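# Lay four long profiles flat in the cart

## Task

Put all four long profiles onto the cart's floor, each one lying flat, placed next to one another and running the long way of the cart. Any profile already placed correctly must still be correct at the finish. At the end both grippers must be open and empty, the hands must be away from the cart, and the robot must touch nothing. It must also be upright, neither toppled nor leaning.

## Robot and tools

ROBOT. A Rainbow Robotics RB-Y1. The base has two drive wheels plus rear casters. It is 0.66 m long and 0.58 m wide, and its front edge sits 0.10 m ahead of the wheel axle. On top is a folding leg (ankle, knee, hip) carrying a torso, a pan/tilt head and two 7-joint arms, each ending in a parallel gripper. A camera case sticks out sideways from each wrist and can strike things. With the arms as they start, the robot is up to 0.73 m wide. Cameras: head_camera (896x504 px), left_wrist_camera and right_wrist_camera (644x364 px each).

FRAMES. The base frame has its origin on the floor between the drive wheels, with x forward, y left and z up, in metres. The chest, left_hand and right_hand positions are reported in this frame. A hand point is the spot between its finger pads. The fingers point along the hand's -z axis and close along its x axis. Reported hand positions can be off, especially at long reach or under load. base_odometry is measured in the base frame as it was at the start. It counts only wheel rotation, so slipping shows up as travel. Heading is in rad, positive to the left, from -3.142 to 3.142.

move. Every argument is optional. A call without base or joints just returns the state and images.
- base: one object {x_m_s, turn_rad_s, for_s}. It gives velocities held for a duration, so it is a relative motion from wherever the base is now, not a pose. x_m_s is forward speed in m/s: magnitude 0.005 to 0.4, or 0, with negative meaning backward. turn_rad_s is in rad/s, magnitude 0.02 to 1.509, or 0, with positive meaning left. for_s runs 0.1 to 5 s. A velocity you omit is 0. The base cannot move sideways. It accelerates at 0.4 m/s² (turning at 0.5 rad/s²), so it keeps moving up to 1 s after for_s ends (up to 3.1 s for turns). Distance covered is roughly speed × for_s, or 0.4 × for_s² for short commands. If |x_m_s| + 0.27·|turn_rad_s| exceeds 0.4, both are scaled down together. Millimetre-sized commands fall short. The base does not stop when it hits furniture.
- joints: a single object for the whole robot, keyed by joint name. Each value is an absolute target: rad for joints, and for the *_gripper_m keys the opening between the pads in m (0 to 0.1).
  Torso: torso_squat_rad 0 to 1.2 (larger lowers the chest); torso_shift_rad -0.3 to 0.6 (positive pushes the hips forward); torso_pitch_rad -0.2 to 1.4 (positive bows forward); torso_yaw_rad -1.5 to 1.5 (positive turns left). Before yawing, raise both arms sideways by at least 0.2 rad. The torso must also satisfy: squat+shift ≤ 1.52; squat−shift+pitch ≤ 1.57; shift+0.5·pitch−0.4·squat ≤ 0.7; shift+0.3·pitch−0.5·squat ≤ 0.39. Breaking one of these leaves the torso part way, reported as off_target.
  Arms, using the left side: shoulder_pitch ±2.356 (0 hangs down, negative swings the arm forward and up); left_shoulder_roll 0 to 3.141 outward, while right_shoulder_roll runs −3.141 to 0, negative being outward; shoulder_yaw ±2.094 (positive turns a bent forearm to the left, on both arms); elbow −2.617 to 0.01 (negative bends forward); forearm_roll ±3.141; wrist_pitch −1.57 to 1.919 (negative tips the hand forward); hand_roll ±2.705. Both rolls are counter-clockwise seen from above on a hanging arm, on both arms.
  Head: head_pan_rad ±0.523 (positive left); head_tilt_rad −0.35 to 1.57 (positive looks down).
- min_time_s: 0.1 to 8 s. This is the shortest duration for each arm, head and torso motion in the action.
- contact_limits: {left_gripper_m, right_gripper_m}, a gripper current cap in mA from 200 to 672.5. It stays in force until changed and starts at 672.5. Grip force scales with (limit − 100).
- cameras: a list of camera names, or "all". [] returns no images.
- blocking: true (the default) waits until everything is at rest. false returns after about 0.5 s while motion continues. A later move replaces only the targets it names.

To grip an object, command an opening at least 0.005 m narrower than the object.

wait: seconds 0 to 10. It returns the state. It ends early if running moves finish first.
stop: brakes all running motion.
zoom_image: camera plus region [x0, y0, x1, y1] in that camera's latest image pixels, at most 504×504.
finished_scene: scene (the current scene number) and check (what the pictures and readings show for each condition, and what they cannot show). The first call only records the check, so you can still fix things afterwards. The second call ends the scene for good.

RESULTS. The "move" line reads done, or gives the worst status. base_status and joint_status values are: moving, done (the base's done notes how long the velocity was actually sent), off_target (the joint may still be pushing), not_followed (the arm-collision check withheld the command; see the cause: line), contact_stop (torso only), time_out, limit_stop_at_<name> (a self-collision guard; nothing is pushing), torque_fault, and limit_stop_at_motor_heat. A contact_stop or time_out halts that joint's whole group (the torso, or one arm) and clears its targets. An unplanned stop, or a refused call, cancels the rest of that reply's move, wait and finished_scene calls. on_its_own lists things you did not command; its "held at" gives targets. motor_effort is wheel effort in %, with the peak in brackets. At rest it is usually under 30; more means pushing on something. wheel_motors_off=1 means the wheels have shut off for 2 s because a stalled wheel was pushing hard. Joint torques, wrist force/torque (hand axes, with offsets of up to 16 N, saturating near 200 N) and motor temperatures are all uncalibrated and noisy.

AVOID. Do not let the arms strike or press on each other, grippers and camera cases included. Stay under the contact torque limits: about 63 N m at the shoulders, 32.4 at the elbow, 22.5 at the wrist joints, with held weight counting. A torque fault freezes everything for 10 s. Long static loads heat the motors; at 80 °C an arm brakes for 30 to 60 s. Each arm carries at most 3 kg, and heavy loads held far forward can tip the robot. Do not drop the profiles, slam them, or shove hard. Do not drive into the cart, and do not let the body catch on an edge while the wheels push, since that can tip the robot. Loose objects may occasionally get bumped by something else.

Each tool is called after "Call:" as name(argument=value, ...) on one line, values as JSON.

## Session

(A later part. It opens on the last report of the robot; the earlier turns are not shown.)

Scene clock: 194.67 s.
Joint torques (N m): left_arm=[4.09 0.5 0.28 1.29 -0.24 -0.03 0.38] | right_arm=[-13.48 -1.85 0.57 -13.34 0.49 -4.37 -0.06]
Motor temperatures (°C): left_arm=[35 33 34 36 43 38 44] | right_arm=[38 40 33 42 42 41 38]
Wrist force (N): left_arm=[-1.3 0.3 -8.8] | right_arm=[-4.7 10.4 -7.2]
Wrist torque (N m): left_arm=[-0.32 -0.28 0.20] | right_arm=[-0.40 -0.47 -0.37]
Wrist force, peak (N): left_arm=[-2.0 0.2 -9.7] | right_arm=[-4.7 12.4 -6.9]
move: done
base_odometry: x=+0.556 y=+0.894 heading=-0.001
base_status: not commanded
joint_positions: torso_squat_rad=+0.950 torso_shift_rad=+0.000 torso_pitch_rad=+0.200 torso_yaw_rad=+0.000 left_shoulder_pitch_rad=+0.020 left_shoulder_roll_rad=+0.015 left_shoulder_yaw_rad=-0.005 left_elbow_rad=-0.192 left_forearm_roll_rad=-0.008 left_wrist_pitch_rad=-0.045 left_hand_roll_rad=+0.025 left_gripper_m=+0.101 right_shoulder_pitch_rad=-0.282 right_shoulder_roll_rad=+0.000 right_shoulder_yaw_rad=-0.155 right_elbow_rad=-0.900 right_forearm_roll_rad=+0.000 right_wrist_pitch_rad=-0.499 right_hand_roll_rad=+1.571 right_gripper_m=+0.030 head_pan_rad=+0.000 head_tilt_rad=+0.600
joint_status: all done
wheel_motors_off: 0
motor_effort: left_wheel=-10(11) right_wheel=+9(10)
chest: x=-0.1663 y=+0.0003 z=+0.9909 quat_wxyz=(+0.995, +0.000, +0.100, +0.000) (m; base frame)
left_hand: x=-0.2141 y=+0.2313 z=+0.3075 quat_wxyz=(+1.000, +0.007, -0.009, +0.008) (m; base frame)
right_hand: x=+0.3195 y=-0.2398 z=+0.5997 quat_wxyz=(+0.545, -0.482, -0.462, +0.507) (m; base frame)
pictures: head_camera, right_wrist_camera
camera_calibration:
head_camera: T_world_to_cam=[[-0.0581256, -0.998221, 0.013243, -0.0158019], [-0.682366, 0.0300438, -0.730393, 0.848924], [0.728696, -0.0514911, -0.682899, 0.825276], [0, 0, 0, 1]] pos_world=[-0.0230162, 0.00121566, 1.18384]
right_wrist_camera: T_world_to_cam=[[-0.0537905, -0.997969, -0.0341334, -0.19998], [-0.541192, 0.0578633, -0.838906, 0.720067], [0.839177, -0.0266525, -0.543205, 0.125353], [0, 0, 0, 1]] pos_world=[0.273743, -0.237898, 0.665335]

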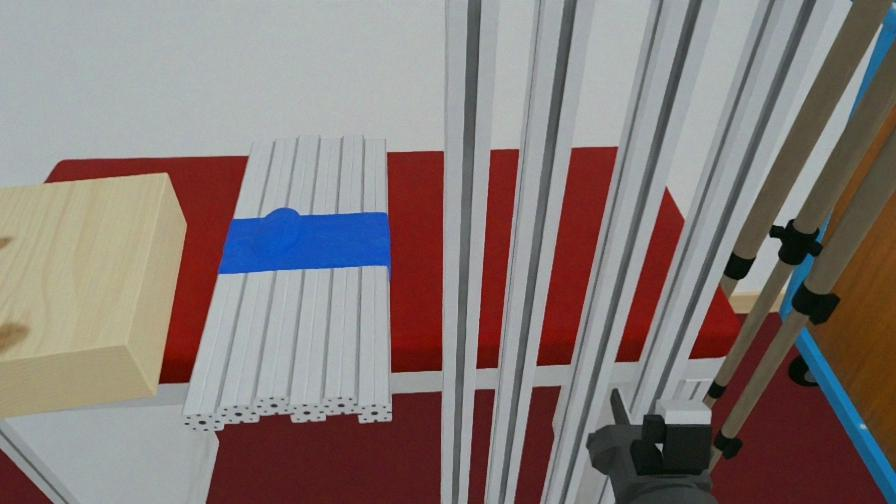

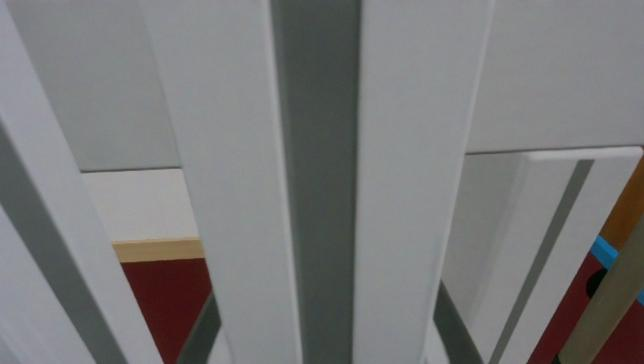

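Call:
move(base={"x_m_s":-0.25,"for_s":2.0}, cameras=[])

Call:
move(base={"turn_rad_s":-1.4,"for_s":1.767}, cameras=[])

Call:
move(base={"x_m_s":0.4,"for_s":3.03}, cameras=["right_wrist_camera"])

Call:
move(base={"turn_rad_s":1.4,"for_s":1.767}, cameras=["head_camera","right_wrist_camera"])

Scene clock: 204.43 s.
Joint torques (N m): left_arm=[3.29 0.22 0.11 0.82 -0.32 0.01 0.33] | right_arm=[-15 -1.98 0.72 -13.63 0.63 -4.26 -0.1]
Motor temperatures (°C): left_arm=[35 33 34 36 43 38 44] | right_arm=[38 40 33 42 42 42 38]
Wrist force (N): left_arm=[-1.3 0.6 -9.1] | right_arm=[-4.7 10.3 -7.5]
Wrist torque (N m): left_arm=[-0.31 -0.27 0.16] | right_arm=[-0.38 -0.47 -0.33]
Wrist force, peak (N): left_arm=[-1.5 0.5 -9.3] | right_arm=[-4.7 11.2 -8.4]
move: done
base_odometry: x=+0.056 y=+0.895 heading=-0.002
base_status: done (sent for 2 of 2 s)
joint_positions: torso_squat_rad=+0.950 torso_shift_rad=+0.000 torso_pitch_rad=+0.200 torso_yaw_rad=+0.000 left_shoulder_pitch_rad=+0.020 left_shoulder_roll_rad=+0.015 left_shoulder_yaw_rad=-0.005 left_elbow_rad=-0.192 left_forearm_roll_rad=-0.008 left_wrist_pitch_rad=-0.045 left_hand_roll_rad=+0.025 left_gripper_m=+0.101 right_shoulder_pitch_rad=-0.282 right_shoulder_roll_rad=+0.000 right_shoulder_yaw_rad=-0.155 right_elbow_rad=-0.900 right_forearm_roll_rad=+0.000 right_wrist_pitch_rad=-0.499 right_hand_roll_rad=+1.571 right_gripper_m=+0.030 head_pan_rad=+0.000 head_tilt_rad=+0.600
joint_status: not commanded
wheel_motors_off: 0
motor_effort: left_wheel=-14(35) right_wheel=+17(44)
chest: x=-0.1664 y=+0.0003 z=+0.9909 quat_wxyz=(+0.995, +0.000, +0.100, +0.000) (m; base frame)
left_hand: x=-0.2142 y=+0.2313 z=+0.3075 quat_wxyz=(+1.000, +0.007, -0.009, +0.008) (m; base frame)
right_hand: x=+0.3194 y=-0.2398 z=+0.5997 quat_wxyz=(+0.545, -0.482, -0.462, +0.507) (m; base frame)
pictures: none
No camera images: "cameras" was empty.

Scene clock: 208.30 s.
Joint torques (N m): left_arm=[2.59 0.68 -1.15 1.1 0.02 -0.03 0.05] | right_arm=[-14.19 -2.28 0.27 -13.27 0.67 -4.28 -0.08]
Motor temperatures (°C): left_arm=[35 33 34 36 43 38 44] | right_arm=[38 40 33 43 42 42 38]
Wrist force (N): left_arm=[-1.4 0.2 -8.8] | right_arm=[-4.7 10.6 -7.5]
Wrist torque (N m): left_arm=[-0.28 -0.27 0.15] | right_arm=[-0.37 -0.49 -0.37]
Wrist force, peak (N): left_arm=[-1.6 0.2 -9.2] | right_arm=[-4.8 11.0 -7.9]
move: done
base_odometry: x=+0.056 y=+0.895 heading=-1.562
base_status: done (sent for 1.77 of 1.77 s)
joint_positions: torso_squat_rad=+0.950 torso_shift_rad=+0.000 torso_pitch_rad=+0.200 torso_yaw_rad=+0.000 left_shoulder_pitch_rad=+0.020 left_shoulder_roll_rad=+0.015 left_shoulder_yaw_rad=-0.005 left_elbow_rad=-0.192 left_forearm_roll_rad=-0.008 left_wrist_pitch_rad=-0.045 left_hand_roll_rad=+0.025 left_gripper_m=+0.101 right_shoulder_pitch_rad=-0.282 right_shoulder_roll_rad=+0.000 right_shoulder_yaw_rad=-0.155 right_elbow_rad=-0.900 right_forearm_roll_rad=+0.000 right_wrist_pitch_rad=-0.499 right_hand_roll_rad=+1.571 right_gripper_m=+0.030 head_pan_rad=+0.000 head_tilt_rad=+0.600
joint_status: not commanded
wheel_motors_off: 0
motor_effort: left_wheel=+14(50) right_wheel=+2(47)
chest: x=-0.1664 y=+0.0003 z=+0.9909 quat_wxyz=(+0.995, +0.000, +0.100, +0.000) (m; base frame)
left_hand: x=-0.2142 y=+0.2314 z=+0.3076 quat_wxyz=(+1.000, +0.007, -0.009, +0.008) (m; base frame)
right_hand: x=+0.3194 y=-0.2398 z=+0.5997 quat_wxyz=(+0.545, -0.482, -0.462, +0.507) (m; base frame)
pictures: none
No camera images: "cameras" was empty.

Scene clock: 212.80 s.
Joint torques (N m): left_arm=[4.03 0.61 0.31 1.02 -0.11 -0.01 0.08] | right_arm=[-13.6 -1.58 0.4 -13.61 0.33 -4.62 -0.1]
Motor temperatures (°C): left_arm=[35 33 34 36 43 38 44] | right_arm=[38 40 33 43 42 42 38]
Wrist force (N): left_arm=[-1.5 0.2 -9.1] | right_arm=[-4.6 10.9 -7.4]
Wrist torque (N m): left_arm=[-0.28 -0.32 0.19] | right_arm=[-0.08 -0.46 -0.38]
Wrist force, peak (N): left_arm=[-1.6 0.1 -9.3] | right_arm=[-4.4 10.9 -8.5]
move: done
base_odometry: x=+0.067 y=-0.319 heading=-1.562
base_status: done (sent for 3.03 of 3.03 s)
joint_positions: torso_squat_rad=+0.950 torso_shift_rad=+0.000 torso_pitch_rad=+0.200 torso_yaw_rad=+0.000 left_shoulder_pitch_rad=+0.020 left_shoulder_roll_rad=+0.015 left_shoulder_yaw_rad=-0.005 left_elbow_rad=-0.192 left_forearm_roll_rad=-0.008 left_wrist_pitch_rad=-0.045 left_hand_roll_rad=+0.025 left_gripper_m=+0.101 right_shoulder_pitch_rad=-0.282 right_shoulder_roll_rad=+0.000 right_shoulder_yaw_rad=-0.155 right_elbow_rad=-0.900 right_forearm_roll_rad=+0.000 right_wrist_pitch_rad=-0.499 right_hand_roll_rad=+1.571 right_gripper_m=+0.030 head_pan_rad=+0.000 head_tilt_rad=+0.600
joint_status: not commanded
wheel_motors_off: 0
motor_effort: left_wheel=+2(49) right_wheel=-5(47)
chest: x=-0.1664 y=+0.0003 z=+0.9909 quat_wxyz=(+0.995, +0.000, +0.100, +0.000) (m; base frame)
left_hand: x=-0.2140 y=+0.2314 z=+0.3076 quat_wxyz=(+1.000, +0.007, -0.009, +0.008) (m; base frame)
right_hand: x=+0.3195 y=-0.2398 z=+0.5997 quat_wxyz=(+0.545, -0.482, -0.463, +0.507) (m; base frame)
pictures: right_wrist_camera
camera_calibration:
right_wrist_camera: T_world_to_cam=[[-0.0537766, -0.997966, -0.0342245, -0.19993], [-0.541123, 0.0579301, -0.838946, 0.720133], [0.839222, -0.0265959, -0.543138, 0.125326], [0, 0, 0, 1]] pos_world=[0.273753, -0.237908, 0.665379]

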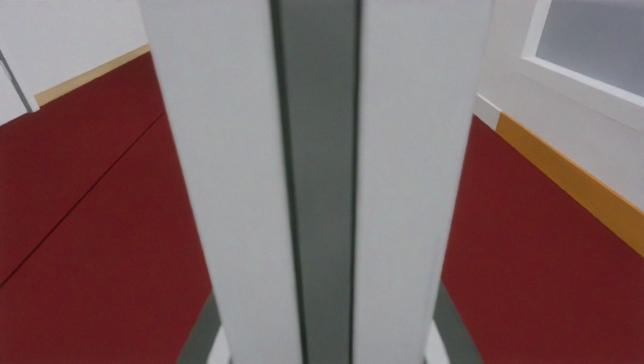

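Scene clock: 216.67 s.
Joint torques (N m): left_arm=[4.24 0.43 0.24 1.08 0.16 -0.04 0.11] | right_arm=[-14.08 -1.68 0.39 -13.61 0.43 -4.25 -0.14]
Motor temperatures (°C): left_arm=[35 33 34 36 43 38 44] | right_arm=[38 40 33 43 42 42 38]
Wrist force (N): left_arm=[-1.6 -0.1 -8.7] | right_arm=[-4.9 10.7 -7.4]
Wrist torque (N m): left_arm=[-0.26 -0.32 0.18] | right_arm=[-0.33 -0.50 -0.33]
Wrist force, peak (N): left_arm=[-1.7 0.1 -9.2] | right_arm=[-5.2 10.9 -7.6]
move: done
base_odometry: x=+0.067 y=-0.319 heading=-0.002
base_status: done (sent for 1.77 of 1.77 s)
joint_positions: torso_squat_rad=+0.950 torso_shift_rad=+0.000 torso_pitch_rad=+0.200 torso_yaw_rad=+0.000 left_shoulder_pitch_rad=+0.020 left_shoulder_roll_rad=+0.015 left_shoulder_yaw_rad=-0.005 left_elbow_rad=-0.192 left_forearm_roll_rad=-0.008 left_wrist_pitch_rad=-0.045 left_hand_roll_rad=+0.025 left_gripper_m=+0.101 right_shoulder_pitch_rad=-0.282 right_shoulder_roll_rad=+0.000 right_shoulder_yaw_rad=-0.155 right_elbow_rad=-0.900 right_forearm_roll_rad=+0.000 right_wrist_pitch_rad=-0.499 right_hand_roll_rad=+1.571 right_gripper_m=+0.030 head_pan_rad=+0.000 head_tilt_rad=+0.600
joint_status: not commanded
wheel_motors_off: 0
motor_effort: left_wheel=+3(42) right_wheel=+14(44)
chest: x=-0.1664 y=+0.0003 z=+0.9909 quat_wxyz=(+0.995, +0.000, +0.100, +0.000) (m; base frame)
left_hand: x=-0.2141 y=+0.2314 z=+0.3076 quat_wxyz=(+1.000, +0.007, -0.009, +0.008) (m; base frame)
right_hand: x=+0.3195 y=-0.2398 z=+0.5997 quat_wxyz=(+0.545, -0.482, -0.462, +0.507) (m; base frame)
pictures: head_camera, right_wrist_camera
camera_calibration:
head_camera: T_world_to_cam=[[-0.0581385, -0.998222, 0.013145, -0.0157529], [-0.682296, 0.0301194, -0.730455, 0.848992], [0.72876, -0.0514363, -0.682834, 0.825259], [0, 0, 0, 1]] pos_world=[-0.0230671, 0.00115217, 1.18387]
right_wrist_camera: T_world_to_cam=[[-0.0537987, -0.997965, -0.034218, -0.19994], [-0.541172, 0.0579382, -0.838914, 0.720091], [0.839189, -0.0266147, -0.543188, 0.12537], [0, 0, 0, 1]] pos_world=[0.273728, -0.237918, 0.665352]

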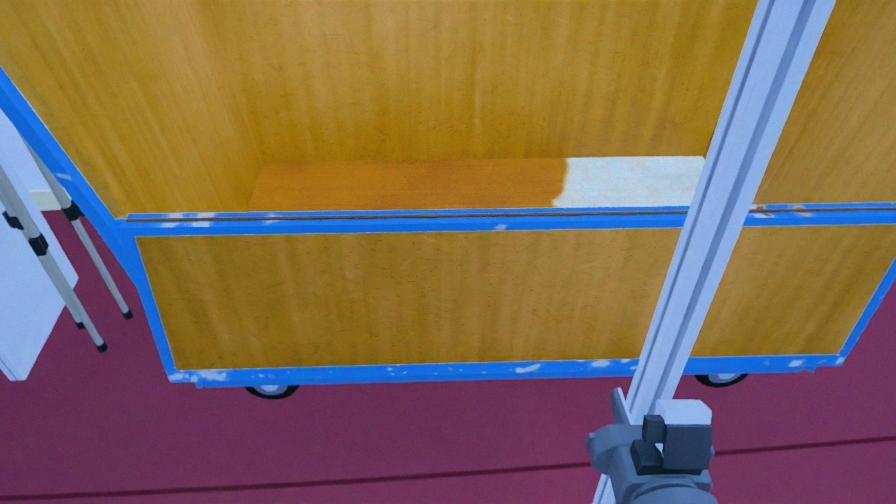

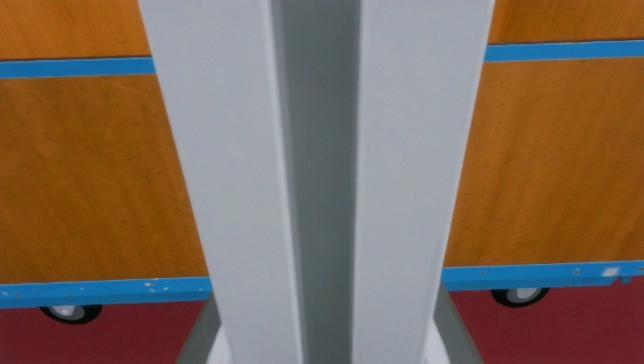

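Call:
move(joints={"right_hand_roll_rad":0.0,"right_shoulder_yaw_rad":-0.1,"torso_squat_rad":0.4,"torso_shift_rad":0.2,"torso_pitch_rad":0.7,"left_shoulder_roll_rad":0.35,"head_tilt_rad":0.4}, cameras=["head_camera"])

Call:
move(joints={"right_shoulder_pitch_rad":-0.603,"right_elbow_rad":-2.094,"right_wrist_pitch_rad":1.85}, cameras=["head_camera","right_wrist_camera"])

Scene clock: 275.03 s.
Joint torques (N m): left_arm=[17.18 5.8 0.27 5.32 0.02 1.12 0.23] | right_arm=[-0.81 0.2 0.36 -8.36 0.39 -3.76 0.37]
Motor temperatures (°C): left_arm=[35 33 34 36 43 38 44] | right_arm=[38 40 33 44 41 43 38]
Wrist force (N): left_arm=[1.9 -1.2 -8.1] | right_arm=[-17.3 -4.7 -14.6]
Wrist torque (N m): left_arm=[-0.28 -0.08 0.17] | right_arm=[0.39 -0.79 -0.65]
Wrist force, peak (N): left_arm=[-1.0 -2.0 -9.4] | right_arm=[-17.8 -4.5 -14.9]
move: done
base_odometry: x=+0.067 y=-0.319 heading=-0.002
base_status: not commanded
joint_positions: torso_squat_rad=+0.400 torso_shift_rad=+0.200 torso_pitch_rad=+0.701 torso_yaw_rad=+0.000 left_shoulder_pitch_rad=+0.020 left_shoulder_roll_rad=+0.350 left_shoulder_yaw_rad=-0.005 left_elbow_rad=-0.192 left_forearm_roll_rad=-0.008 left_wrist_pitch_rad=-0.045 left_hand_roll_rad=+0.025 left_gripper_m=+0.101 right_shoulder_pitch_rad=-0.283 right_shoulder_roll_rad=+0.000 right_shoulder_yaw_rad=-0.100 right_elbow_rad=-0.900 right_forearm_roll_rad=+0.000 right_wrist_pitch_rad=-0.500 right_hand_roll_rad=+0.000 right_gripper_m=+0.030 head_pan_rad=+0.000 head_tilt_rad=+0.400
joint_status: all done
wheel_motors_off: 0
motor_effort: left_wheel=-1(6) right_wheel=+15(21)
chest: x=+0.0997 y=+0.0003 z=+1.1489 quat_wxyz=(+0.939, +0.000, +0.343, +0.000) (m; base frame)
left_hand: x=-0.2412 y=+0.4797 z=+0.6075 quat_wxyz=(+0.957, +0.157, +0.235, -0.071) (m; base frame)
right_hand: x=+0.3396 y=-0.2155 z=+0.5727 quat_wxyz=(+0.886, +0.002, -0.464, -0.006) (m; base frame)
pictures: head_camera
camera_calibration:
head_camera: T_world_to_cam=[[-0.0515797, -0.998228, 0.0296787, -0.0196456], [-0.867809, 0.0300944, -0.495986, 0.9085], [0.494214, -0.0513383, -0.867823, 0.937364], [0, 0, 0, 1]] pos_world=[0.324133, 0.0011711, 1.26465]

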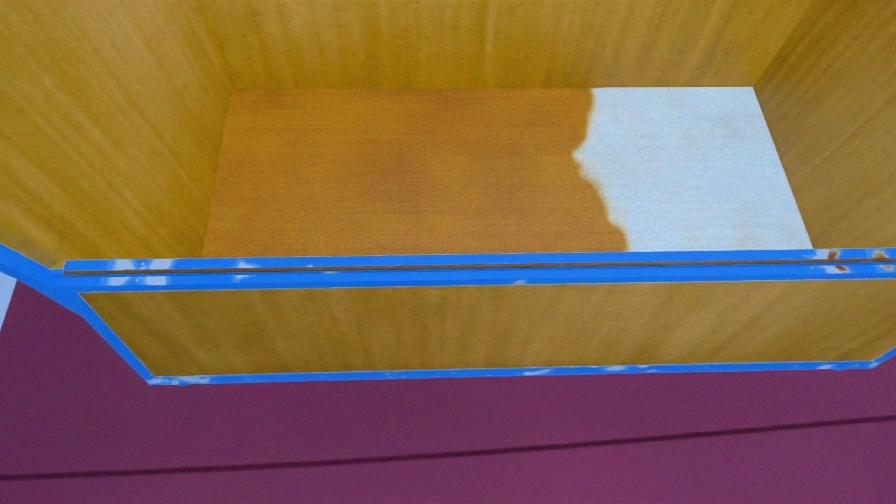

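Scene clock: 277.27 s.
Joint torques (N m): left_arm=[16.97 5.77 0.39 5.59 -0.22 0.72 0.4] | right_arm=[-9.36 -0.56 0.72 -11.88 0.35 -0.87 0.4]
Motor temperatures (°C): left_arm=[35 33 34 36 43 38 44] | right_arm=[38 40 33 44 41 43 38]
Wrist force (N): left_arm=[1.9 -1.4 -8.0] | right_arm=[-6.6 -5.2 -21.4]
Wrist torque (N m): left_arm=[-0.27 -0.08 0.19] | right_arm=[0.31 -0.50 -0.34]
Wrist force, peak (N): left_arm=[1.8 -1.4 -8.5] | right_arm=[-22.1 -5.8 -11.2]
move: done
base_odometry: x=+0.067 y=-0.319 heading=-0.002
base_status: not commanded
joint_positions: torso_squat_rad=+0.400 torso_shift_rad=+0.200 torso_pitch_rad=+0.701 torso_yaw_rad=+0.000 left_shoulder_pitch_rad=+0.020 left_shoulder_roll_rad=+0.350 left_shoulder_yaw_rad=-0.005 left_elbow_rad=-0.192 left_forearm_roll_rad=-0.008 left_wrist_pitch_rad=-0.045 left_hand_roll_rad=+0.025 left_gripper_m=+0.101 right_shoulder_pitch_rad=-0.603 right_shoulder_roll_rad=+0.000 right_shoulder_yaw_rad=-0.100 right_elbow_rad=-2.093 right_forearm_roll_rad=+0.000 right_wrist_pitch_rad=+1.850 right_hand_roll_rad=+0.000 right_gripper_m=+0.030 head_pan_rad=+0.000 head_tilt_rad=+0.400
joint_status: all done
wheel_motors_off: 0
motor_effort: left_wheel=-1(2) right_wheel=+14(18)
chest: x=+0.0997 y=+0.0003 z=+1.1489 quat_wxyz=(+0.939, +0.000, +0.343, +0.000) (m; base frame)
left_hand: x=-0.2412 y=+0.4797 z=+0.6075 quat_wxyz=(+0.957, +0.157, +0.235, -0.071) (m; base frame)
right_hand: x=+0.4162 y=-0.1664 z=+0.7732 quat_wxyz=(+0.997, +0.037, -0.054, +0.042) (m; base frame)
pictures: head_camera, right_wrist_camera
camera_calibration:
head_camera: T_world_to_cam=[[-0.0515962, -0.998227, 0.0296902, -0.0196578], [-0.86776, 0.030098, -0.496071, 0.908565], [0.494298, -0.0513593, -0.867774, 0.937341], [0, 0, 0, 1]] pos_world=[0.324077, 0.00117224, 1.2647]
right_wrist_camera: T_world_to_cam=[[-0.991408, -0.0606541, -0.115897, 0.493786], [-0.111707, 0.853581, 0.508843, -0.174727], [0.0680645, 0.517418, -0.853022, 0.791379], [0, 0, 0, 1]] pos_world=[0.41616, -0.23038, 0.821201]

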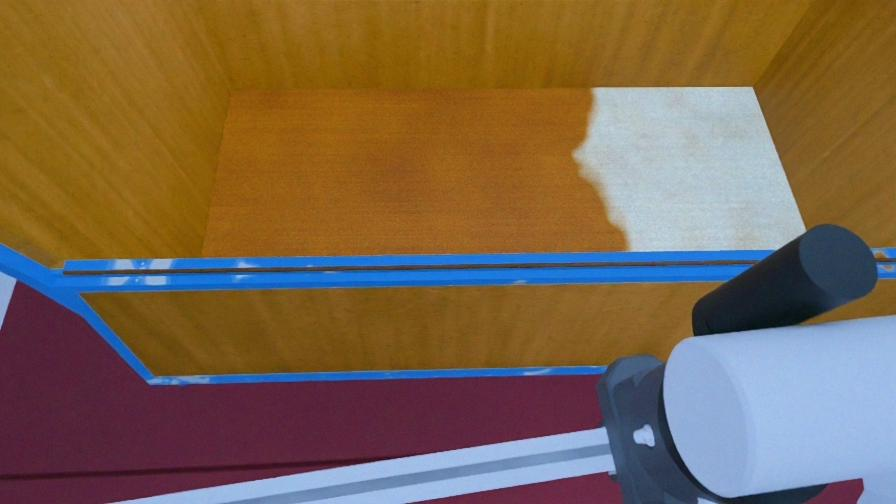

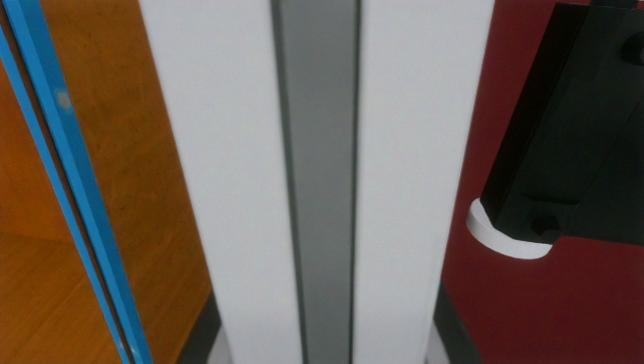

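Call:
move(joints={"right_hand_roll_rad":-0.1,"head_tilt_rad":0.8,"head_pan_rad":0.3}, cameras=["head_camera"])

Call:
move(joints={"head_tilt_rad":0.6,"head_pan_rad":-0.5}, cameras=["head_camera"])

Scene clock: 292.67 s.
Joint torques (N m): left_arm=[17.19 6.16 -0.22 5.86 -0.09 0.88 0.07] | right_arm=[-8.59 -0.2 1.13 -12.17 0.32 -0.9 -0.06]
Motor temperatures (°C): left_arm=[36 33 34 36 43 38 44] | right_arm=[38 40 33 44 41 42 38]
Wrist force (N): left_arm=[1.7 -1.2 -8.1] | right_arm=[-6.5 -5.5 -21.3]
Wrist torque (N m): left_arm=[-0.26 -0.11 0.19] | right_arm=[0.32 -0.49 -0.40]
Wrist force, peak (N): left_arm=[1.5 -1.3 -8.5] | right_arm=[-6.8 -5.5 -21.7]
move: done
base_odometry: x=+0.067 y=-0.319 heading=-0.002
base_status: not commanded
joint_positions: torso_squat_rad=+0.400 torso_shift_rad=+0.200 torso_pitch_rad=+0.701 torso_yaw_rad=+0.000 left_shoulder_pitch_rad=+0.020 left_shoulder_roll_rad=+0.350 left_shoulder_yaw_rad=-0.005 left_elbow_rad=-0.192 left_forearm_roll_rad=-0.008 left_wrist_pitch_rad=-0.045 left_hand_roll_rad=+0.025 left_gripper_m=+0.101 right_shoulder_pitch_rad=-0.603 right_shoulder_roll_rad=+0.000 right_shoulder_yaw_rad=-0.100 right_elbow_rad=-2.093 right_forearm_roll_rad=+0.000 right_wrist_pitch_rad=+1.850 right_hand_roll_rad=-0.100 right_gripper_m=+0.030 head_pan_rad=+0.300 head_tilt_rad=+0.800
joint_status: all done
wheel_motors_off: 0
motor_effort: left_wheel=-1(2) right_wheel=+15(17)
chest: x=+0.0997 y=+0.0003 z=+1.1489 quat_wxyz=(+0.939, +0.000, +0.343, +0.000) (m; base frame)
left_hand: x=-0.2412 y=+0.4797 z=+0.6075 quat_wxyz=(+0.957, +0.157, +0.235, -0.071) (m; base frame)
right_hand: x=+0.4162 y=-0.1664 z=+0.7732 quat_wxyz=(+0.998, +0.039, -0.052, -0.008) (m; base frame)
pictures: head_camera
camera_calibration:
head_camera: T_world_to_cam=[[0.191304, -0.970886, -0.144166, 0.144586], [-0.976008, -0.172605, -0.132725, 0.467331], [0.103977, 0.166098, -0.980612, 1.17836], [0, 0, 0, 1]] pos_world=[0.305937, 0.0253163, 1.23839]

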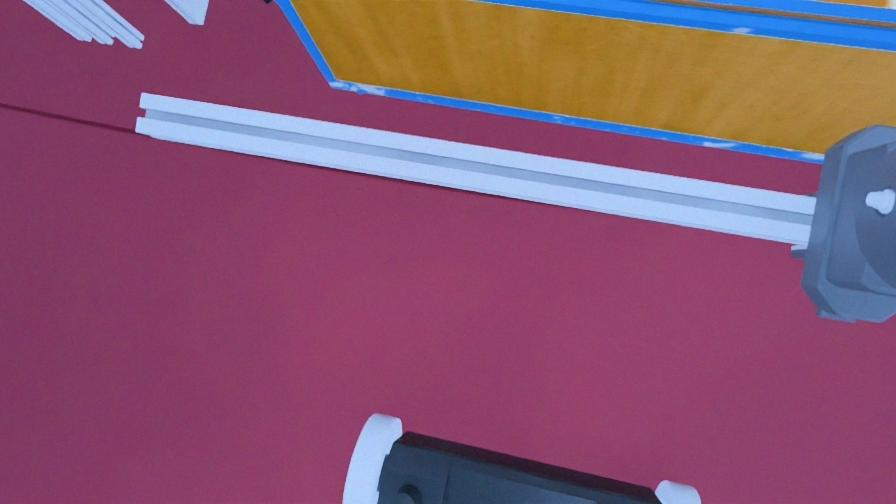

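Scene clock: 293.87 s.
Joint torques (N m): left_arm=[16.41 6.18 0.32 5.23 -0.02 1.01 0.14] | right_arm=[-9.58 -0.38 1.3 -11.84 0.52 -0.85 -0.23]
Motor temperatures (°C): left_arm=[36 33 34 36 43 38 44] | right_arm=[38 40 33 44 41 42 38]
Wrist force (N): left_arm=[2.0 -1.0 -8.1] | right_arm=[-6.3 -5.7 -21.5]
Wrist torque (N m): left_arm=[-0.30 -0.06 0.19] | right_arm=[0.35 -0.47 -0.35]
Wrist force, peak (N): left_arm=[1.5 -1.2 -8.5] | right_arm=[-6.5 -5.8 -21.7]
move: done
base_odometry: x=+0.067 y=-0.319 heading=-0.002
base_status: not commanded
joint_positions: torso_squat_rad=+0.400 torso_shift_rad=+0.200 torso_pitch_rad=+0.701 torso_yaw_rad=+0.000 left_shoulder_pitch_rad=+0.020 left_shoulder_roll_rad=+0.350 left_shoulder_yaw_rad=-0.005 left_elbow_rad=-0.192 left_forearm_roll_rad=-0.008 left_wrist_pitch_rad=-0.045 left_hand_roll_rad=+0.025 left_gripper_m=+0.101 right_shoulder_pitch_rad=-0.603 right_shoulder_roll_rad=+0.000 right_shoulder_yaw_rad=-0.100 right_elbow_rad=-2.093 right_forearm_roll_rad=+0.000 right_wrist_pitch_rad=+1.850 right_hand_roll_rad=-0.100 right_gripper_m=+0.030 head_pan_rad=-0.500 head_tilt_rad=+0.600
joint_status: all done
wheel_motors_off: 0
motor_effort: left_wheel=-1(2) right_wheel=+15(19)
chest: x=+0.0997 y=+0.0003 z=+1.1489 quat_wxyz=(+0.939, +0.000, +0.343, +0.000) (m; base frame)
left_hand: x=-0.2412 y=+0.4797 z=+0.6075 quat_wxyz=(+0.957, +0.157, +0.235, -0.071) (m; base frame)
right_hand: x=+0.4162 y=-0.1664 z=+0.7732 quat_wxyz=(+0.998, +0.039, -0.052, -0.008) (m; base frame)
pictures: head_camera
camera_calibration:
head_camera: T_world_to_cam=[[-0.405094, -0.847452, 0.343109, -0.336544], [-0.888888, 0.277238, -0.364714, 0.744499], [0.213955, -0.452729, -0.865598, 1.00352], [0, 0, 0, 1]] pos_world=[0.310737, -0.0372878, 1.25564]

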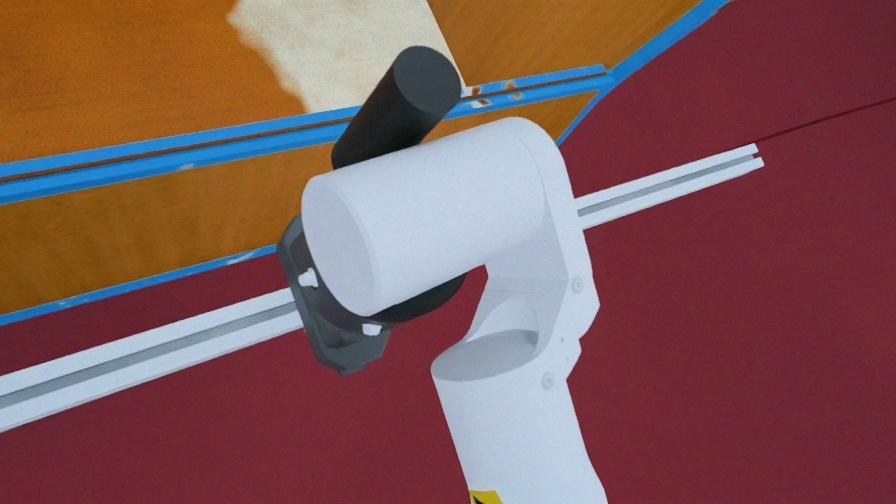

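Call:
move(base={"x_m_s":0.3,"for_s":1.767}, joints={"head_pan_rad":0.0,"head_tilt_rad":0.5}, cameras=["head_camera"])

Call:
move(joints={"torso_squat_rad":0.8,"torso_shift_rad":0.3,"torso_pitch_rad":1.05,"right_shoulder_pitch_rad":-0.953,"head_tilt_rad":0.3}, min_time_s=3, cameras=["head_camera","right_wrist_camera"])

Scene clock: 313.67 s.
Joint torques (N m): left_arm=[17.07 5.47 -0.03 5.48 -0.21 1.11 0.24] | right_arm=[-9.19 -0.48 1.42 -12.37 0.43 -0.52 0.17]
Motor temperatures (°C): left_arm=[36 33 34 37 43 38 44] | right_arm=[38 40 33 44 41 41 38]
Wrist force (N): left_arm=[1.6 -1.2 -8.0] | right_arm=[-6.6 -5.5 -21.3]
Wrist torque (N m): left_arm=[-0.27 -0.09 0.21] | right_arm=[0.31 -0.52 -0.36]
Wrist force, peak (N): left_arm=[1.4 -1.2 -8.7] | right_arm=[-5.8 -5.5 -22.2]
move: done
base_odometry: x=+0.597 y=-0.319 heading=-0.002
base_status: done (sent for 1.77 of 1.77 s)
joint_positions: torso_squat_rad=+0.400 torso_shift_rad=+0.200 torso_pitch_rad=+0.701 torso_yaw_rad=+0.000 left_shoulder_pitch_rad=+0.020 left_shoulder_roll_rad=+0.350 left_shoulder_yaw_rad=-0.005 left_elbow_rad=-0.192 left_forearm_roll_rad=-0.008 left_wrist_pitch_rad=-0.045 left_hand_roll_rad=+0.025 left_gripper_m=+0.101 right_shoulder_pitch_rad=-0.603 right_shoulder_roll_rad=+0.000 right_shoulder_yaw_rad=-0.100 right_elbow_rad=-2.093 right_forearm_roll_rad=+0.000 right_wrist_pitch_rad=+1.850 right_hand_roll_rad=-0.100 right_gripper_m=+0.030 head_pan_rad=+0.000 head_tilt_rad=+0.500
joint_status: all done
wheel_motors_off: 0
motor_effort: left_wheel=-1(35) right_wheel=-5(41)
chest: x=+0.0997 y=+0.0003 z=+1.1489 quat_wxyz=(+0.939, +0.000, +0.343, +0.000) (m; base frame)
left_hand: x=-0.2410 y=+0.4797 z=+0.6074 quat_wxyz=(+0.957, +0.157, +0.235, -0.071) (m; base frame)
right_hand: x=+0.4162 y=-0.1664 z=+0.7732 quat_wxyz=(+0.998, +0.039, -0.052, -0.008) (m; base frame)
pictures: head_camera
camera_calibration:
head_camera: T_world_to_cam=[[-0.0484565, -0.99822, 0.0347594, -0.0269556], [-0.912944, 0.0301458, -0.406969, 0.804932], [0.405197, -0.0514537, -0.91278, 1.01716], [0, 0, 0, 1]] pos_world=[0.321401, 0.00116392, 1.25697]

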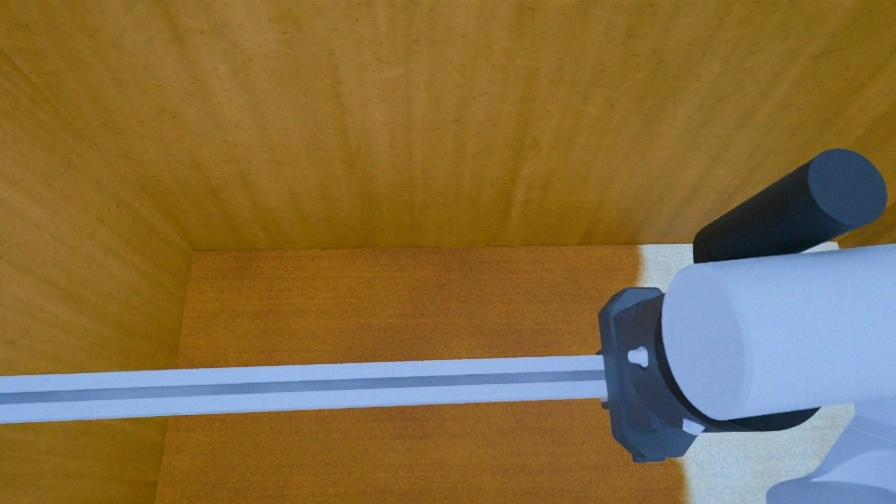

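Scene clock: 316.97 s.
Joint torques (N m): left_arm=[23.28 3.85 0.44 7.98 0.04 1.66 0.23] | right_arm=[-11.42 1.85 2.33 -12.21 -0.55 -0.67 0.1]
Motor temperatures (°C): left_arm=[36 33 34 37 43 38 44] | right_arm=[38 40 33 44 41 41 38]
Wrist force (N): left_arm=[3.2 -0.5 -6.9] | right_arm=[-5.9 -11.8 -19.4]
Wrist torque (N m): left_arm=[-0.32 -0.04 0.17] | right_arm=[0.78 -0.50 -0.57]
Wrist force, peak (N): left_arm=[1.3 -1.4 -8.3] | right_arm=[-6.2 -12.2 -21.3]
move: done
base_odometry: x=+0.597 y=-0.319 heading=-0.002
base_status: not commanded
joint_positions: torso_squat_rad=+0.800 torso_shift_rad=+0.300 torso_pitch_rad=+1.050 torso_yaw_rad=+0.000 left_shoulder_pitch_rad=+0.020 left_shoulder_roll_rad=+0.350 left_shoulder_yaw_rad=-0.005 left_elbow_rad=-0.192 left_forearm_roll_rad=-0.008 left_wrist_pitch_rad=-0.045 left_hand_roll_rad=+0.025 left_gripper_m=+0.101 right_shoulder_pitch_rad=-0.952 right_shoulder_roll_rad=+0.000 right_shoulder_yaw_rad=-0.100 right_elbow_rad=-2.093 right_forearm_roll_rad=+0.000 right_wrist_pitch_rad=+1.850 right_hand_roll_rad=-0.100 right_gripper_m=+0.030 head_pan_rad=+0.000 head_tilt_rad=+0.300
joint_status: all done
wheel_motors_off: 0
motor_effort: left_wheel=+9(17) right_wheel=+9(16)
chest: x=+0.1846 y=+0.0003 z=+0.9003 quat_wxyz=(+0.865, +0.000, +0.501, +0.000) (m; base frame)
left_hand: x=-0.3211 y=+0.4797 z=+0.5084 quat_wxyz=(+0.901, +0.142, +0.398, -0.097) (m; base frame)
right_hand: x=+0.5035 y=-0.1069 z=+0.5054 quat_wxyz=(+0.995, +0.087, -0.040, +0.027) (m; base frame)
pictures: head_camera, right_wrist_camera
camera_calibration:
head_camera: T_world_to_cam=[[-0.0426567, -0.998227, 0.0415044, -0.0190746], [-0.963445, 0.0301019, -0.26621, 0.673477], [0.264489, -0.0513429, -0.963021, 0.788083], [0, 0, 0, 1]] pos_world=[0.439605, 0.00114879, 0.939019]
right_wrist_camera: T_world_to_cam=[[-0.995822, -0.0278523, -0.0869683, 0.544058], [-0.074342, 0.80033, 0.594933, -0.147443], [0.053033, 0.598913, -0.799056, 0.51521], [0, 0, 0, 1]] pos_world=[0.5035, -0.175409, 0.546716]

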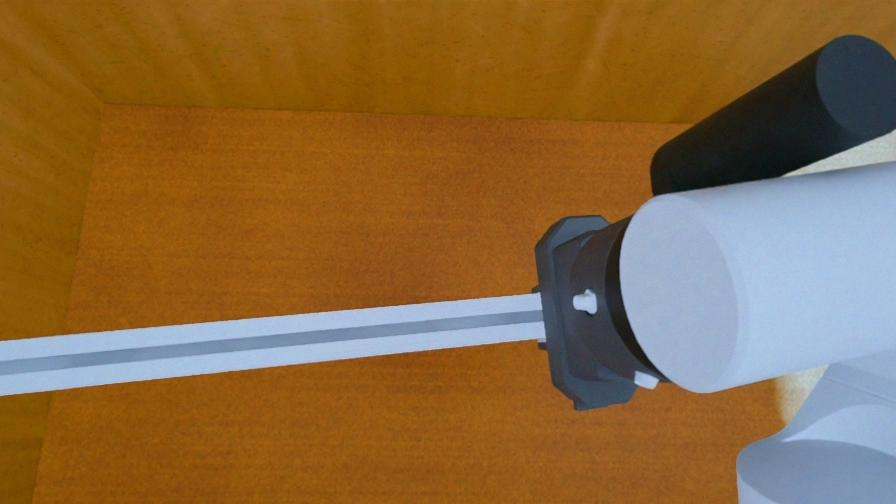

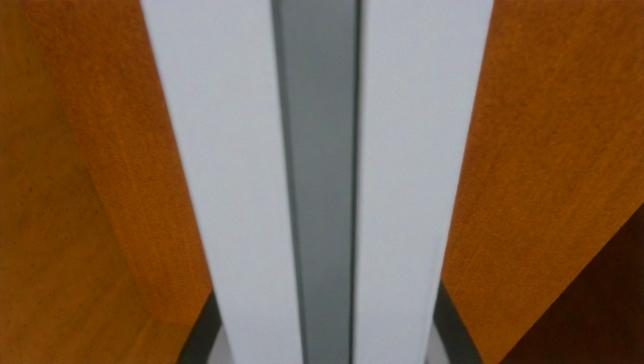

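Call:
move(joints={"right_shoulder_roll_rad":-0.15,"head_pan_rad":0.35}, min_time_s=1, cameras=["head_camera"])

Call:
move(joints={"head_pan_rad":-0.5}, cameras=["head_camera"])

Scene clock: 325.93 s.
Joint torques (N m): left_arm=[23.75 4.32 -0.22 7.81 -0.28 1.3 0.26] | right_arm=[-10.59 -2.7 1.09 -12.27 0.57 -0.36 -0.05]
Motor temperatures (°C): left_arm=[37 33 34 37 43 38 44] | right_arm=[38 40 33 44 41 41 38]
Wrist force (N): left_arm=[3.1 -0.9 -7.1] | right_arm=[-6.5 -4.6 -21.2]
Wrist torque (N m): left_arm=[-0.26 -0.05 0.18] | right_arm=[0.37 -0.46 -0.40]
Wrist force, peak (N): left_arm=[3.1 -0.6 -7.6] | right_arm=[-6.5 -11.9 -21.0]
move: done
base_odometry: x=+0.597 y=-0.319 heading=-0.002
base_status: not commanded
joint_positions: torso_squat_rad=+0.800 torso_shift_rad=+0.300 torso_pitch_rad=+1.050 torso_yaw_rad=+0.000 left_shoulder_pitch_rad=+0.020 left_shoulder_roll_rad=+0.350 left_shoulder_yaw_rad=-0.005 left_elbow_rad=-0.192 left_forearm_roll_rad=-0.008 left_wrist_pitch_rad=-0.045 left_hand_roll_rad=+0.025 left_gripper_m=+0.101 right_shoulder_pitch_rad=-0.952 right_shoulder_roll_rad=-0.150 right_shoulder_yaw_rad=-0.100 right_elbow_rad=-2.093 right_forearm_roll_rad=+0.000 right_wrist_pitch_rad=+1.850 right_hand_roll_rad=-0.100 right_gripper_m=+0.030 head_pan_rad=+0.350 head_tilt_rad=+0.300
joint_status: all done
wheel_motors_off: 0
motor_effort: left_wheel=+9(10) right_wheel=+8(11)
chest: x=+0.1846 y=+0.0003 z=+0.9003 quat_wxyz=(+0.865, +0.000, +0.501, +0.000) (m; base frame)
left_hand: x=-0.3211 y=+0.4797 z=+0.5084 quat_wxyz=(+0.901, +0.142, +0.398, -0.097) (m; base frame)
right_hand: x=+0.5202 y=-0.1643 z=+0.5042 quat_wxyz=(+0.997, +0.015, -0.058, +0.041) (m; base frame)
pictures: head_camera
camera_calibration:
head_camera: T_world_to_cam=[[0.129252, -0.957347, -0.258421, 0.211608], [-0.961155, -0.05686, -0.270088, 0.676469], [0.243874, 0.283292, -0.927508, 0.760733], [0, 0, 0, 1]] pos_world=[0.437318, 0.0255366, 0.942977]

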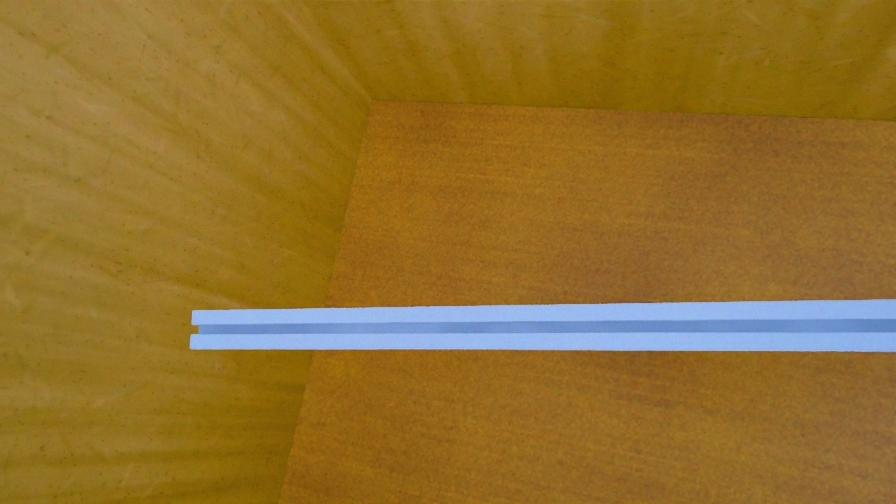

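Scene clock: 327.17 s.
Joint torques (N m): left_arm=[22.54 3.39 -0.19 7.85 -0.13 1.41 0.32] | right_arm=[-11.14 -3.07 0.91 -12.4 0.47 -0.43 -0.06]
Motor temperatures (°C): left_arm=[37 33 34 37 43 38 44] | right_arm=[38 40 33 44 41 41 38]
Wrist force (N): left_arm=[3.2 -0.7 -6.9] | right_arm=[-6.6 -4.6 -21.4]
Wrist torque (N m): left_arm=[-0.30 -0.04 0.15] | right_arm=[0.27 -0.48 -0.38]
Wrist force, peak (N): left_arm=[3.1 -1.1 -7.4] | right_arm=[-6.5 -4.7 -21.5]
move: done
base_odometry: x=+0.597 y=-0.319 heading=-0.002
base_status: not commanded
joint_positions: torso_squat_rad=+0.800 torso_shift_rad=+0.300 torso_pitch_rad=+1.050 torso_yaw_rad=+0.000 left_shoulder_pitch_rad=+0.020 left_shoulder_roll_rad=+0.350 left_shoulder_yaw_rad=-0.005 left_elbow_rad=-0.192 left_forearm_roll_rad=-0.008 left_wrist_pitch_rad=-0.045 left_hand_roll_rad=+0.025 left_gripper_m=+0.101 right_shoulder_pitch_rad=-0.952 right_shoulder_roll_rad=-0.150 right_shoulder_yaw_rad=-0.100 right_elbow_rad=-2.093 right_forearm_roll_rad=+0.000 right_wrist_pitch_rad=+1.850 right_hand_roll_rad=-0.100 right_gripper_m=+0.030 head_pan_rad=-0.500 head_tilt_rad=+0.300
joint_status: all done
wheel_motors_off: 0
motor_effort: left_wheel=+8(10) right_wheel=+10(11)
chest: x=+0.1846 y=+0.0003 z=+0.9003 quat_wxyz=(+0.865, +0.000, +0.501, +0.000) (m; base frame)
left_hand: x=-0.3211 y=+0.4797 z=+0.5084 quat_wxyz=(+0.901, +0.142, +0.398, -0.097) (m; base frame)
right_hand: x=+0.5202 y=-0.1643 z=+0.5042 quat_wxyz=(+0.997, +0.015, -0.058, +0.041) (m; base frame)
pictures: head_camera
camera_calibration:
head_camera: T_world_to_cam=[[-0.277235, -0.848648, 0.450486, -0.333656], [-0.941072, 0.145313, -0.305399, 0.703609], [0.193714, -0.508607, -0.838924, 0.692675], [0, 0, 0, 1]] pos_world=[0.435464, -0.0331007, 0.946291]

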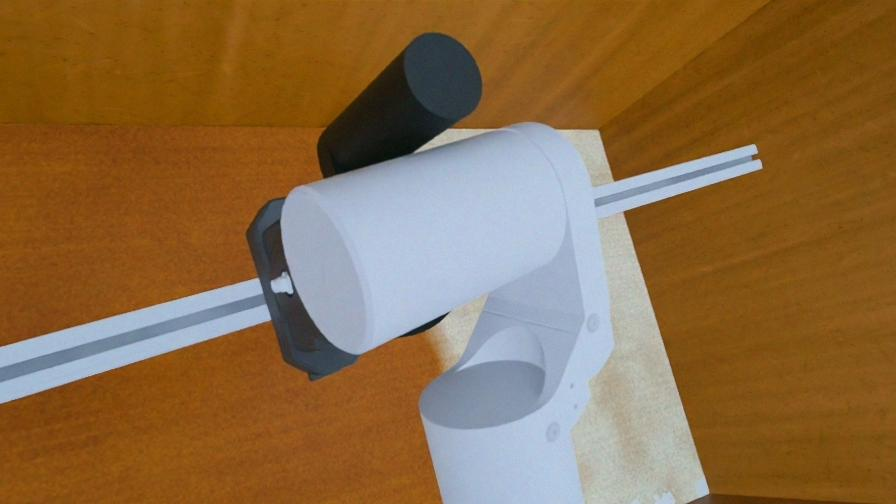

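Call:
move(joints={"right_shoulder_pitch_rad":-1.03,"right_elbow_rad":-1.54,"right_wrist_pitch_rad":1.45,"right_hand_roll_rad":-0.2}, min_time_s=1.5, cameras=["head_camera"])

Scene clock: 339.70 s.
Joint torques (N m): left_arm=[23 4.28 -0.23 7.93 0.07 1.56 0.2] | right_arm=[-11.8 -2.7 1.14 -11.88 0.71 -0.1 -0.07]
Motor temperatures (°C): left_arm=[38 33 34 37 43 38 44] | right_arm=[38 40 33 44 41 41 38]
Wrist force (N): left_arm=[3.3 -1.2 -6.9] | right_arm=[-5.4 -4.6 -21.2]
Wrist torque (N m): left_arm=[-0.20 -0.03 0.16] | right_arm=[0.41 -0.48 -0.42]
Wrist force, peak (N): left_arm=[3.2 -0.9 -7.5] | right_arm=[-7.6 -4.8 -21.3]
move: done
base_odometry: x=+0.597 y=-0.319 heading=-0.002
base_status: not commanded
joint_positions: torso_squat_rad=+0.800 torso_shift_rad=+0.300 torso_pitch_rad=+1.050 torso_yaw_rad=+0.000 left_shoulder_pitch_rad=+0.020 left_shoulder_roll_rad=+0.350 left_shoulder_yaw_rad=-0.005 left_elbow_rad=-0.192 left_forearm_roll_rad=-0.008 left_wrist_pitch_rad=-0.045 left_hand_roll_rad=+0.025 left_gripper_m=+0.101 right_shoulder_pitch_rad=-1.029 right_shoulder_roll_rad=-0.150 right_shoulder_yaw_rad=-0.100 right_elbow_rad=-1.539 right_forearm_roll_rad=+0.000 right_wrist_pitch_rad=+1.450 right_hand_roll_rad=-0.200 right_gripper_m=+0.030 head_pan_rad=-0.500 head_tilt_rad=+0.300
joint_status: all done
wheel_motors_off: 0
motor_effort: left_wheel=+8(10) right_wheel=+7(12)
chest: x=+0.1846 y=+0.0003 z=+0.9003 quat_wxyz=(+0.865, +0.000, +0.501, +0.000) (m; base frame)
left_hand: x=-0.3211 y=+0.4797 z=+0.5084 quat_wxyz=(+0.901, +0.142, +0.398, -0.097) (m; base frame)
right_hand: x=+0.5255 y=-0.1523 z=+0.3812 quat_wxyz=(+1.000, +0.015, -0.017, -0.002) (m; base frame)
pictures: head_camera
camera_calibration:
head_camera: T_world_to_cam=[[-0.277237, -0.848648, 0.450485, -0.333655], [-0.941069, 0.145311, -0.305407, 0.703614], [0.193723, -0.508608, -0.838922, 0.692671], [0, 0, 0, 1]] pos_world=[0.435462, -0.0331006, 0.946292]

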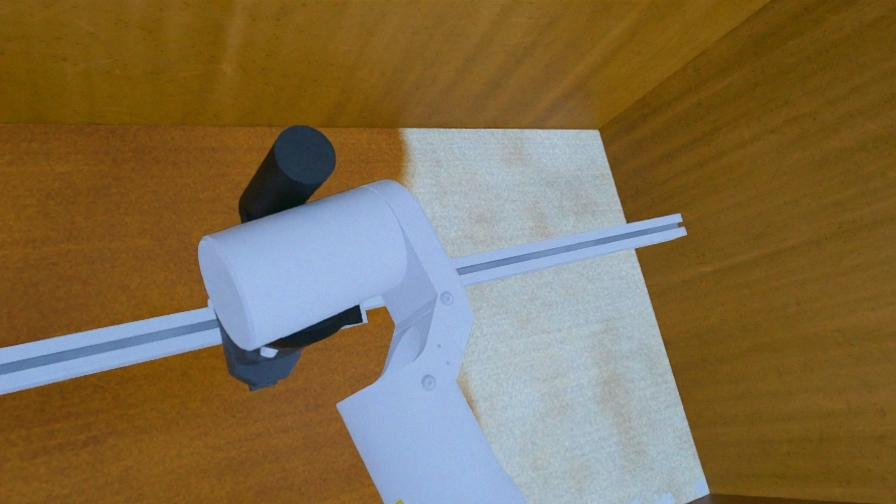

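Call:
move(joints={"right_shoulder_pitch_rad":-1.045,"right_shoulder_roll_rad":-0.19,"right_elbow_rad":-1.2,"right_wrist_pitch_rad":1.16}, min_time_s=1.5, cameras=["head_camera","right_wrist_camera"])

Scene clock: 350.73 s.
Joint torques (N m): left_arm=[24.37 3.95 -0.19 7.66 0.14 1.35 0.33] | right_arm=[-10.91 -3.5 0.65 -10.25 0.65 -0.09 -0.36]
Motor temperatures (°C): left_arm=[38 33 34 38 43 38 44] | right_arm=[38 40 33 44 41 41 38]
Wrist force (N): left_arm=[3.2 -0.7 -7.0] | right_arm=[-5.2 -4.4 -21.5]
Wrist torque (N m): left_arm=[-0.27 -0.03 0.18] | right_arm=[0.27 -0.49 -0.36]
Wrist force, peak (N): left_arm=[3.4 -1.1 -7.4] | right_arm=[-5.4 -4.5 -21.7]
move: done
base_odometry: x=+0.597 y=-0.319 heading=-0.002
base_status: not commanded
joint_positions: torso_squat_rad=+0.800 torso_shift_rad=+0.300 torso_pitch_rad=+1.050 torso_yaw_rad=+0.000 left_shoulder_pitch_rad=+0.020 left_shoulder_roll_rad=+0.350 left_shoulder_yaw_rad=-0.005 left_elbow_rad=-0.192 left_forearm_roll_rad=-0.008 left_wrist_pitch_rad=-0.045 left_hand_roll_rad=+0.025 left_gripper_m=+0.101 right_shoulder_pitch_rad=-1.044 right_shoulder_roll_rad=-0.189 right_shoulder_yaw_rad=-0.100 right_elbow_rad=-1.199 right_forearm_roll_rad=+0.000 right_wrist_pitch_rad=+1.160 right_hand_roll_rad=-0.200 right_gripper_m=+0.030 head_pan_rad=-0.500 head_tilt_rad=+0.300
joint_status: all done
wheel_motors_off: 0
motor_effort: left_wheel=+9(10) right_wheel=+7(10)
chest: x=+0.1846 y=+0.0003 z=+0.9003 quat_wxyz=(+0.865, +0.000, +0.501, +0.000) (m; base frame)
left_hand: x=-0.3211 y=+0.4797 z=+0.5084 quat_wxyz=(+0.901, +0.142, +0.398, -0.097) (m; base frame)
right_hand: x=+0.4991 y=-0.1794 z=+0.3042 quat_wxyz=(+1.000, -0.006, -0.006, +0.001) (m; base frame)
pictures: head_camera, right_wrist_camera
camera_calibration:
head_camera: T_world_to_cam=[[-0.277237, -0.848648, 0.450485, -0.333655], [-0.941069, 0.145311, -0.305407, 0.703614], [0.193723, -0.508608, -0.838922, 0.692671], [0, 0, 0, 1]] pos_world=[0.435462, -0.0331005, 0.946293]
right_wrist_camera: T_world_to_cam=[[-0.999692, 0.0165664, -0.0184701, 0.509199], [0.00678641, 0.898616, 0.438683, 0.0545897], [0.023865, 0.438423, -0.898452, 0.414146], [0, 0, 0, 1]] pos_world=[0.498788, -0.239062, 0.357548]

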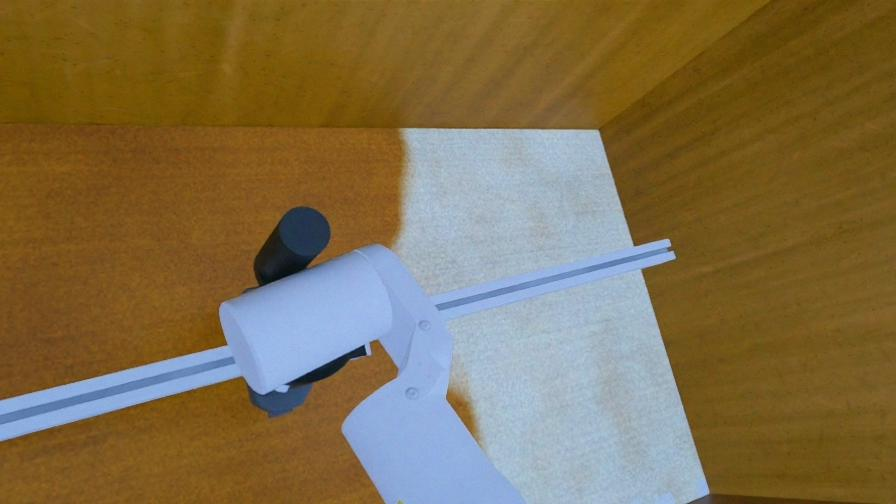

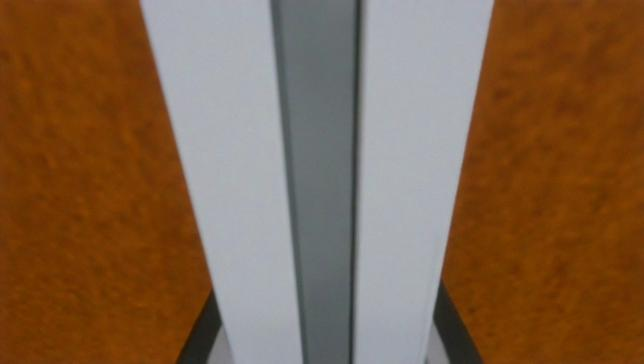

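Call:
move(joints={"head_pan_rad":0.35}, cameras=["head_camera"])

Scene clock: 355.83 s.
Joint torques (N m): left_arm=[23.25 3.65 0.06 7.72 0 1.45 0.35] | right_arm=[-10.56 -4.03 1.15 -10.05 0.64 -0.08 -0.4]
Motor temperatures (°C): left_arm=[38 33 34 38 43 38 44] | right_arm=[38 40 33 44 41 41 38]
Wrist force (N): left_arm=[2.8 -0.8 -7.1] | right_arm=[-5.2 -4.4 -21.3]
Wrist torque (N m): left_arm=[-0.27 -0.10 0.18] | right_arm=[0.35 -0.48 -0.38]
Wrist force, peak (N): left_arm=[3.2 -0.9 -7.4] | right_arm=[-5.3 -4.4 -21.6]
move: done
base_odometry: x=+0.597 y=-0.319 heading=-0.002
base_status: not commanded
joint_positions: torso_squat_rad=+0.800 torso_shift_rad=+0.300 torso_pitch_rad=+1.050 torso_yaw_rad=+0.000 left_shoulder_pitch_rad=+0.020 left_shoulder_roll_rad=+0.350 left_shoulder_yaw_rad=-0.005 left_elbow_rad=-0.192 left_forearm_roll_rad=-0.008 left_wrist_pitch_rad=-0.045 left_hand_roll_rad=+0.025 left_gripper_m=+0.101 right_shoulder_pitch_rad=-1.044 right_shoulder_roll_rad=-0.189 right_shoulder_yaw_rad=-0.100 right_elbow_rad=-1.199 right_forearm_roll_rad=+0.000 right_wrist_pitch_rad=+1.160 right_hand_roll_rad=-0.200 right_gripper_m=+0.030 head_pan_rad=+0.350 head_tilt_rad=+0.300
joint_status: all done
wheel_motors_off: 0
motor_effort: left_wheel=+9(10) right_wheel=+9(11)
chest: x=+0.1846 y=+0.0003 z=+0.9003 quat_wxyz=(+0.865, +0.000, +0.501, +0.000) (m; base frame)
left_hand: x=-0.3211 y=+0.4797 z=+0.5084 quat_wxyz=(+0.901, +0.142, +0.398, -0.097) (m; base frame)
right_hand: x=+0.4991 y=-0.1794 z=+0.3042 quat_wxyz=(+1.000, -0.006, -0.006, +0.001) (m; base frame)
pictures: head_camera
camera_calibration:
head_camera: T_world_to_cam=[[0.129255, -0.957345, -0.258424, 0.211611], [-0.961152, -0.0568576, -0.270102, 0.676479], [0.243887, 0.283297, -0.927503, 0.760726], [0, 0, 0, 1]] pos_world=[0.437316, 0.0255368, 0.942979]

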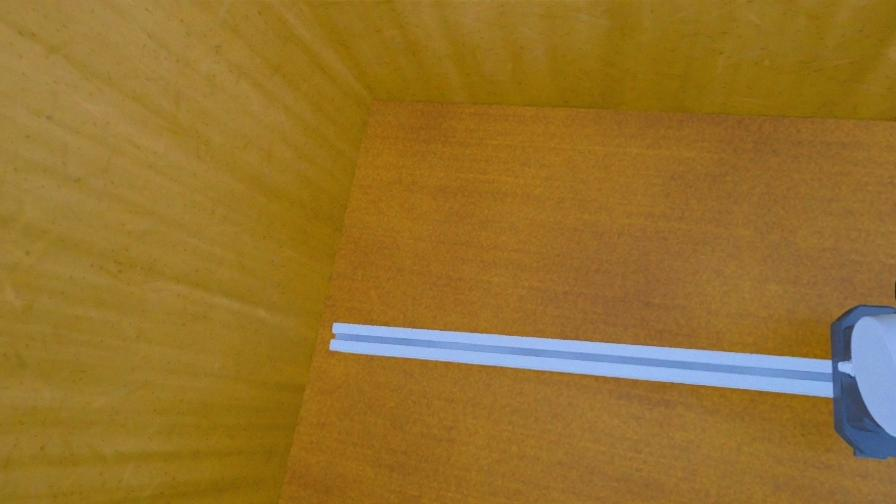

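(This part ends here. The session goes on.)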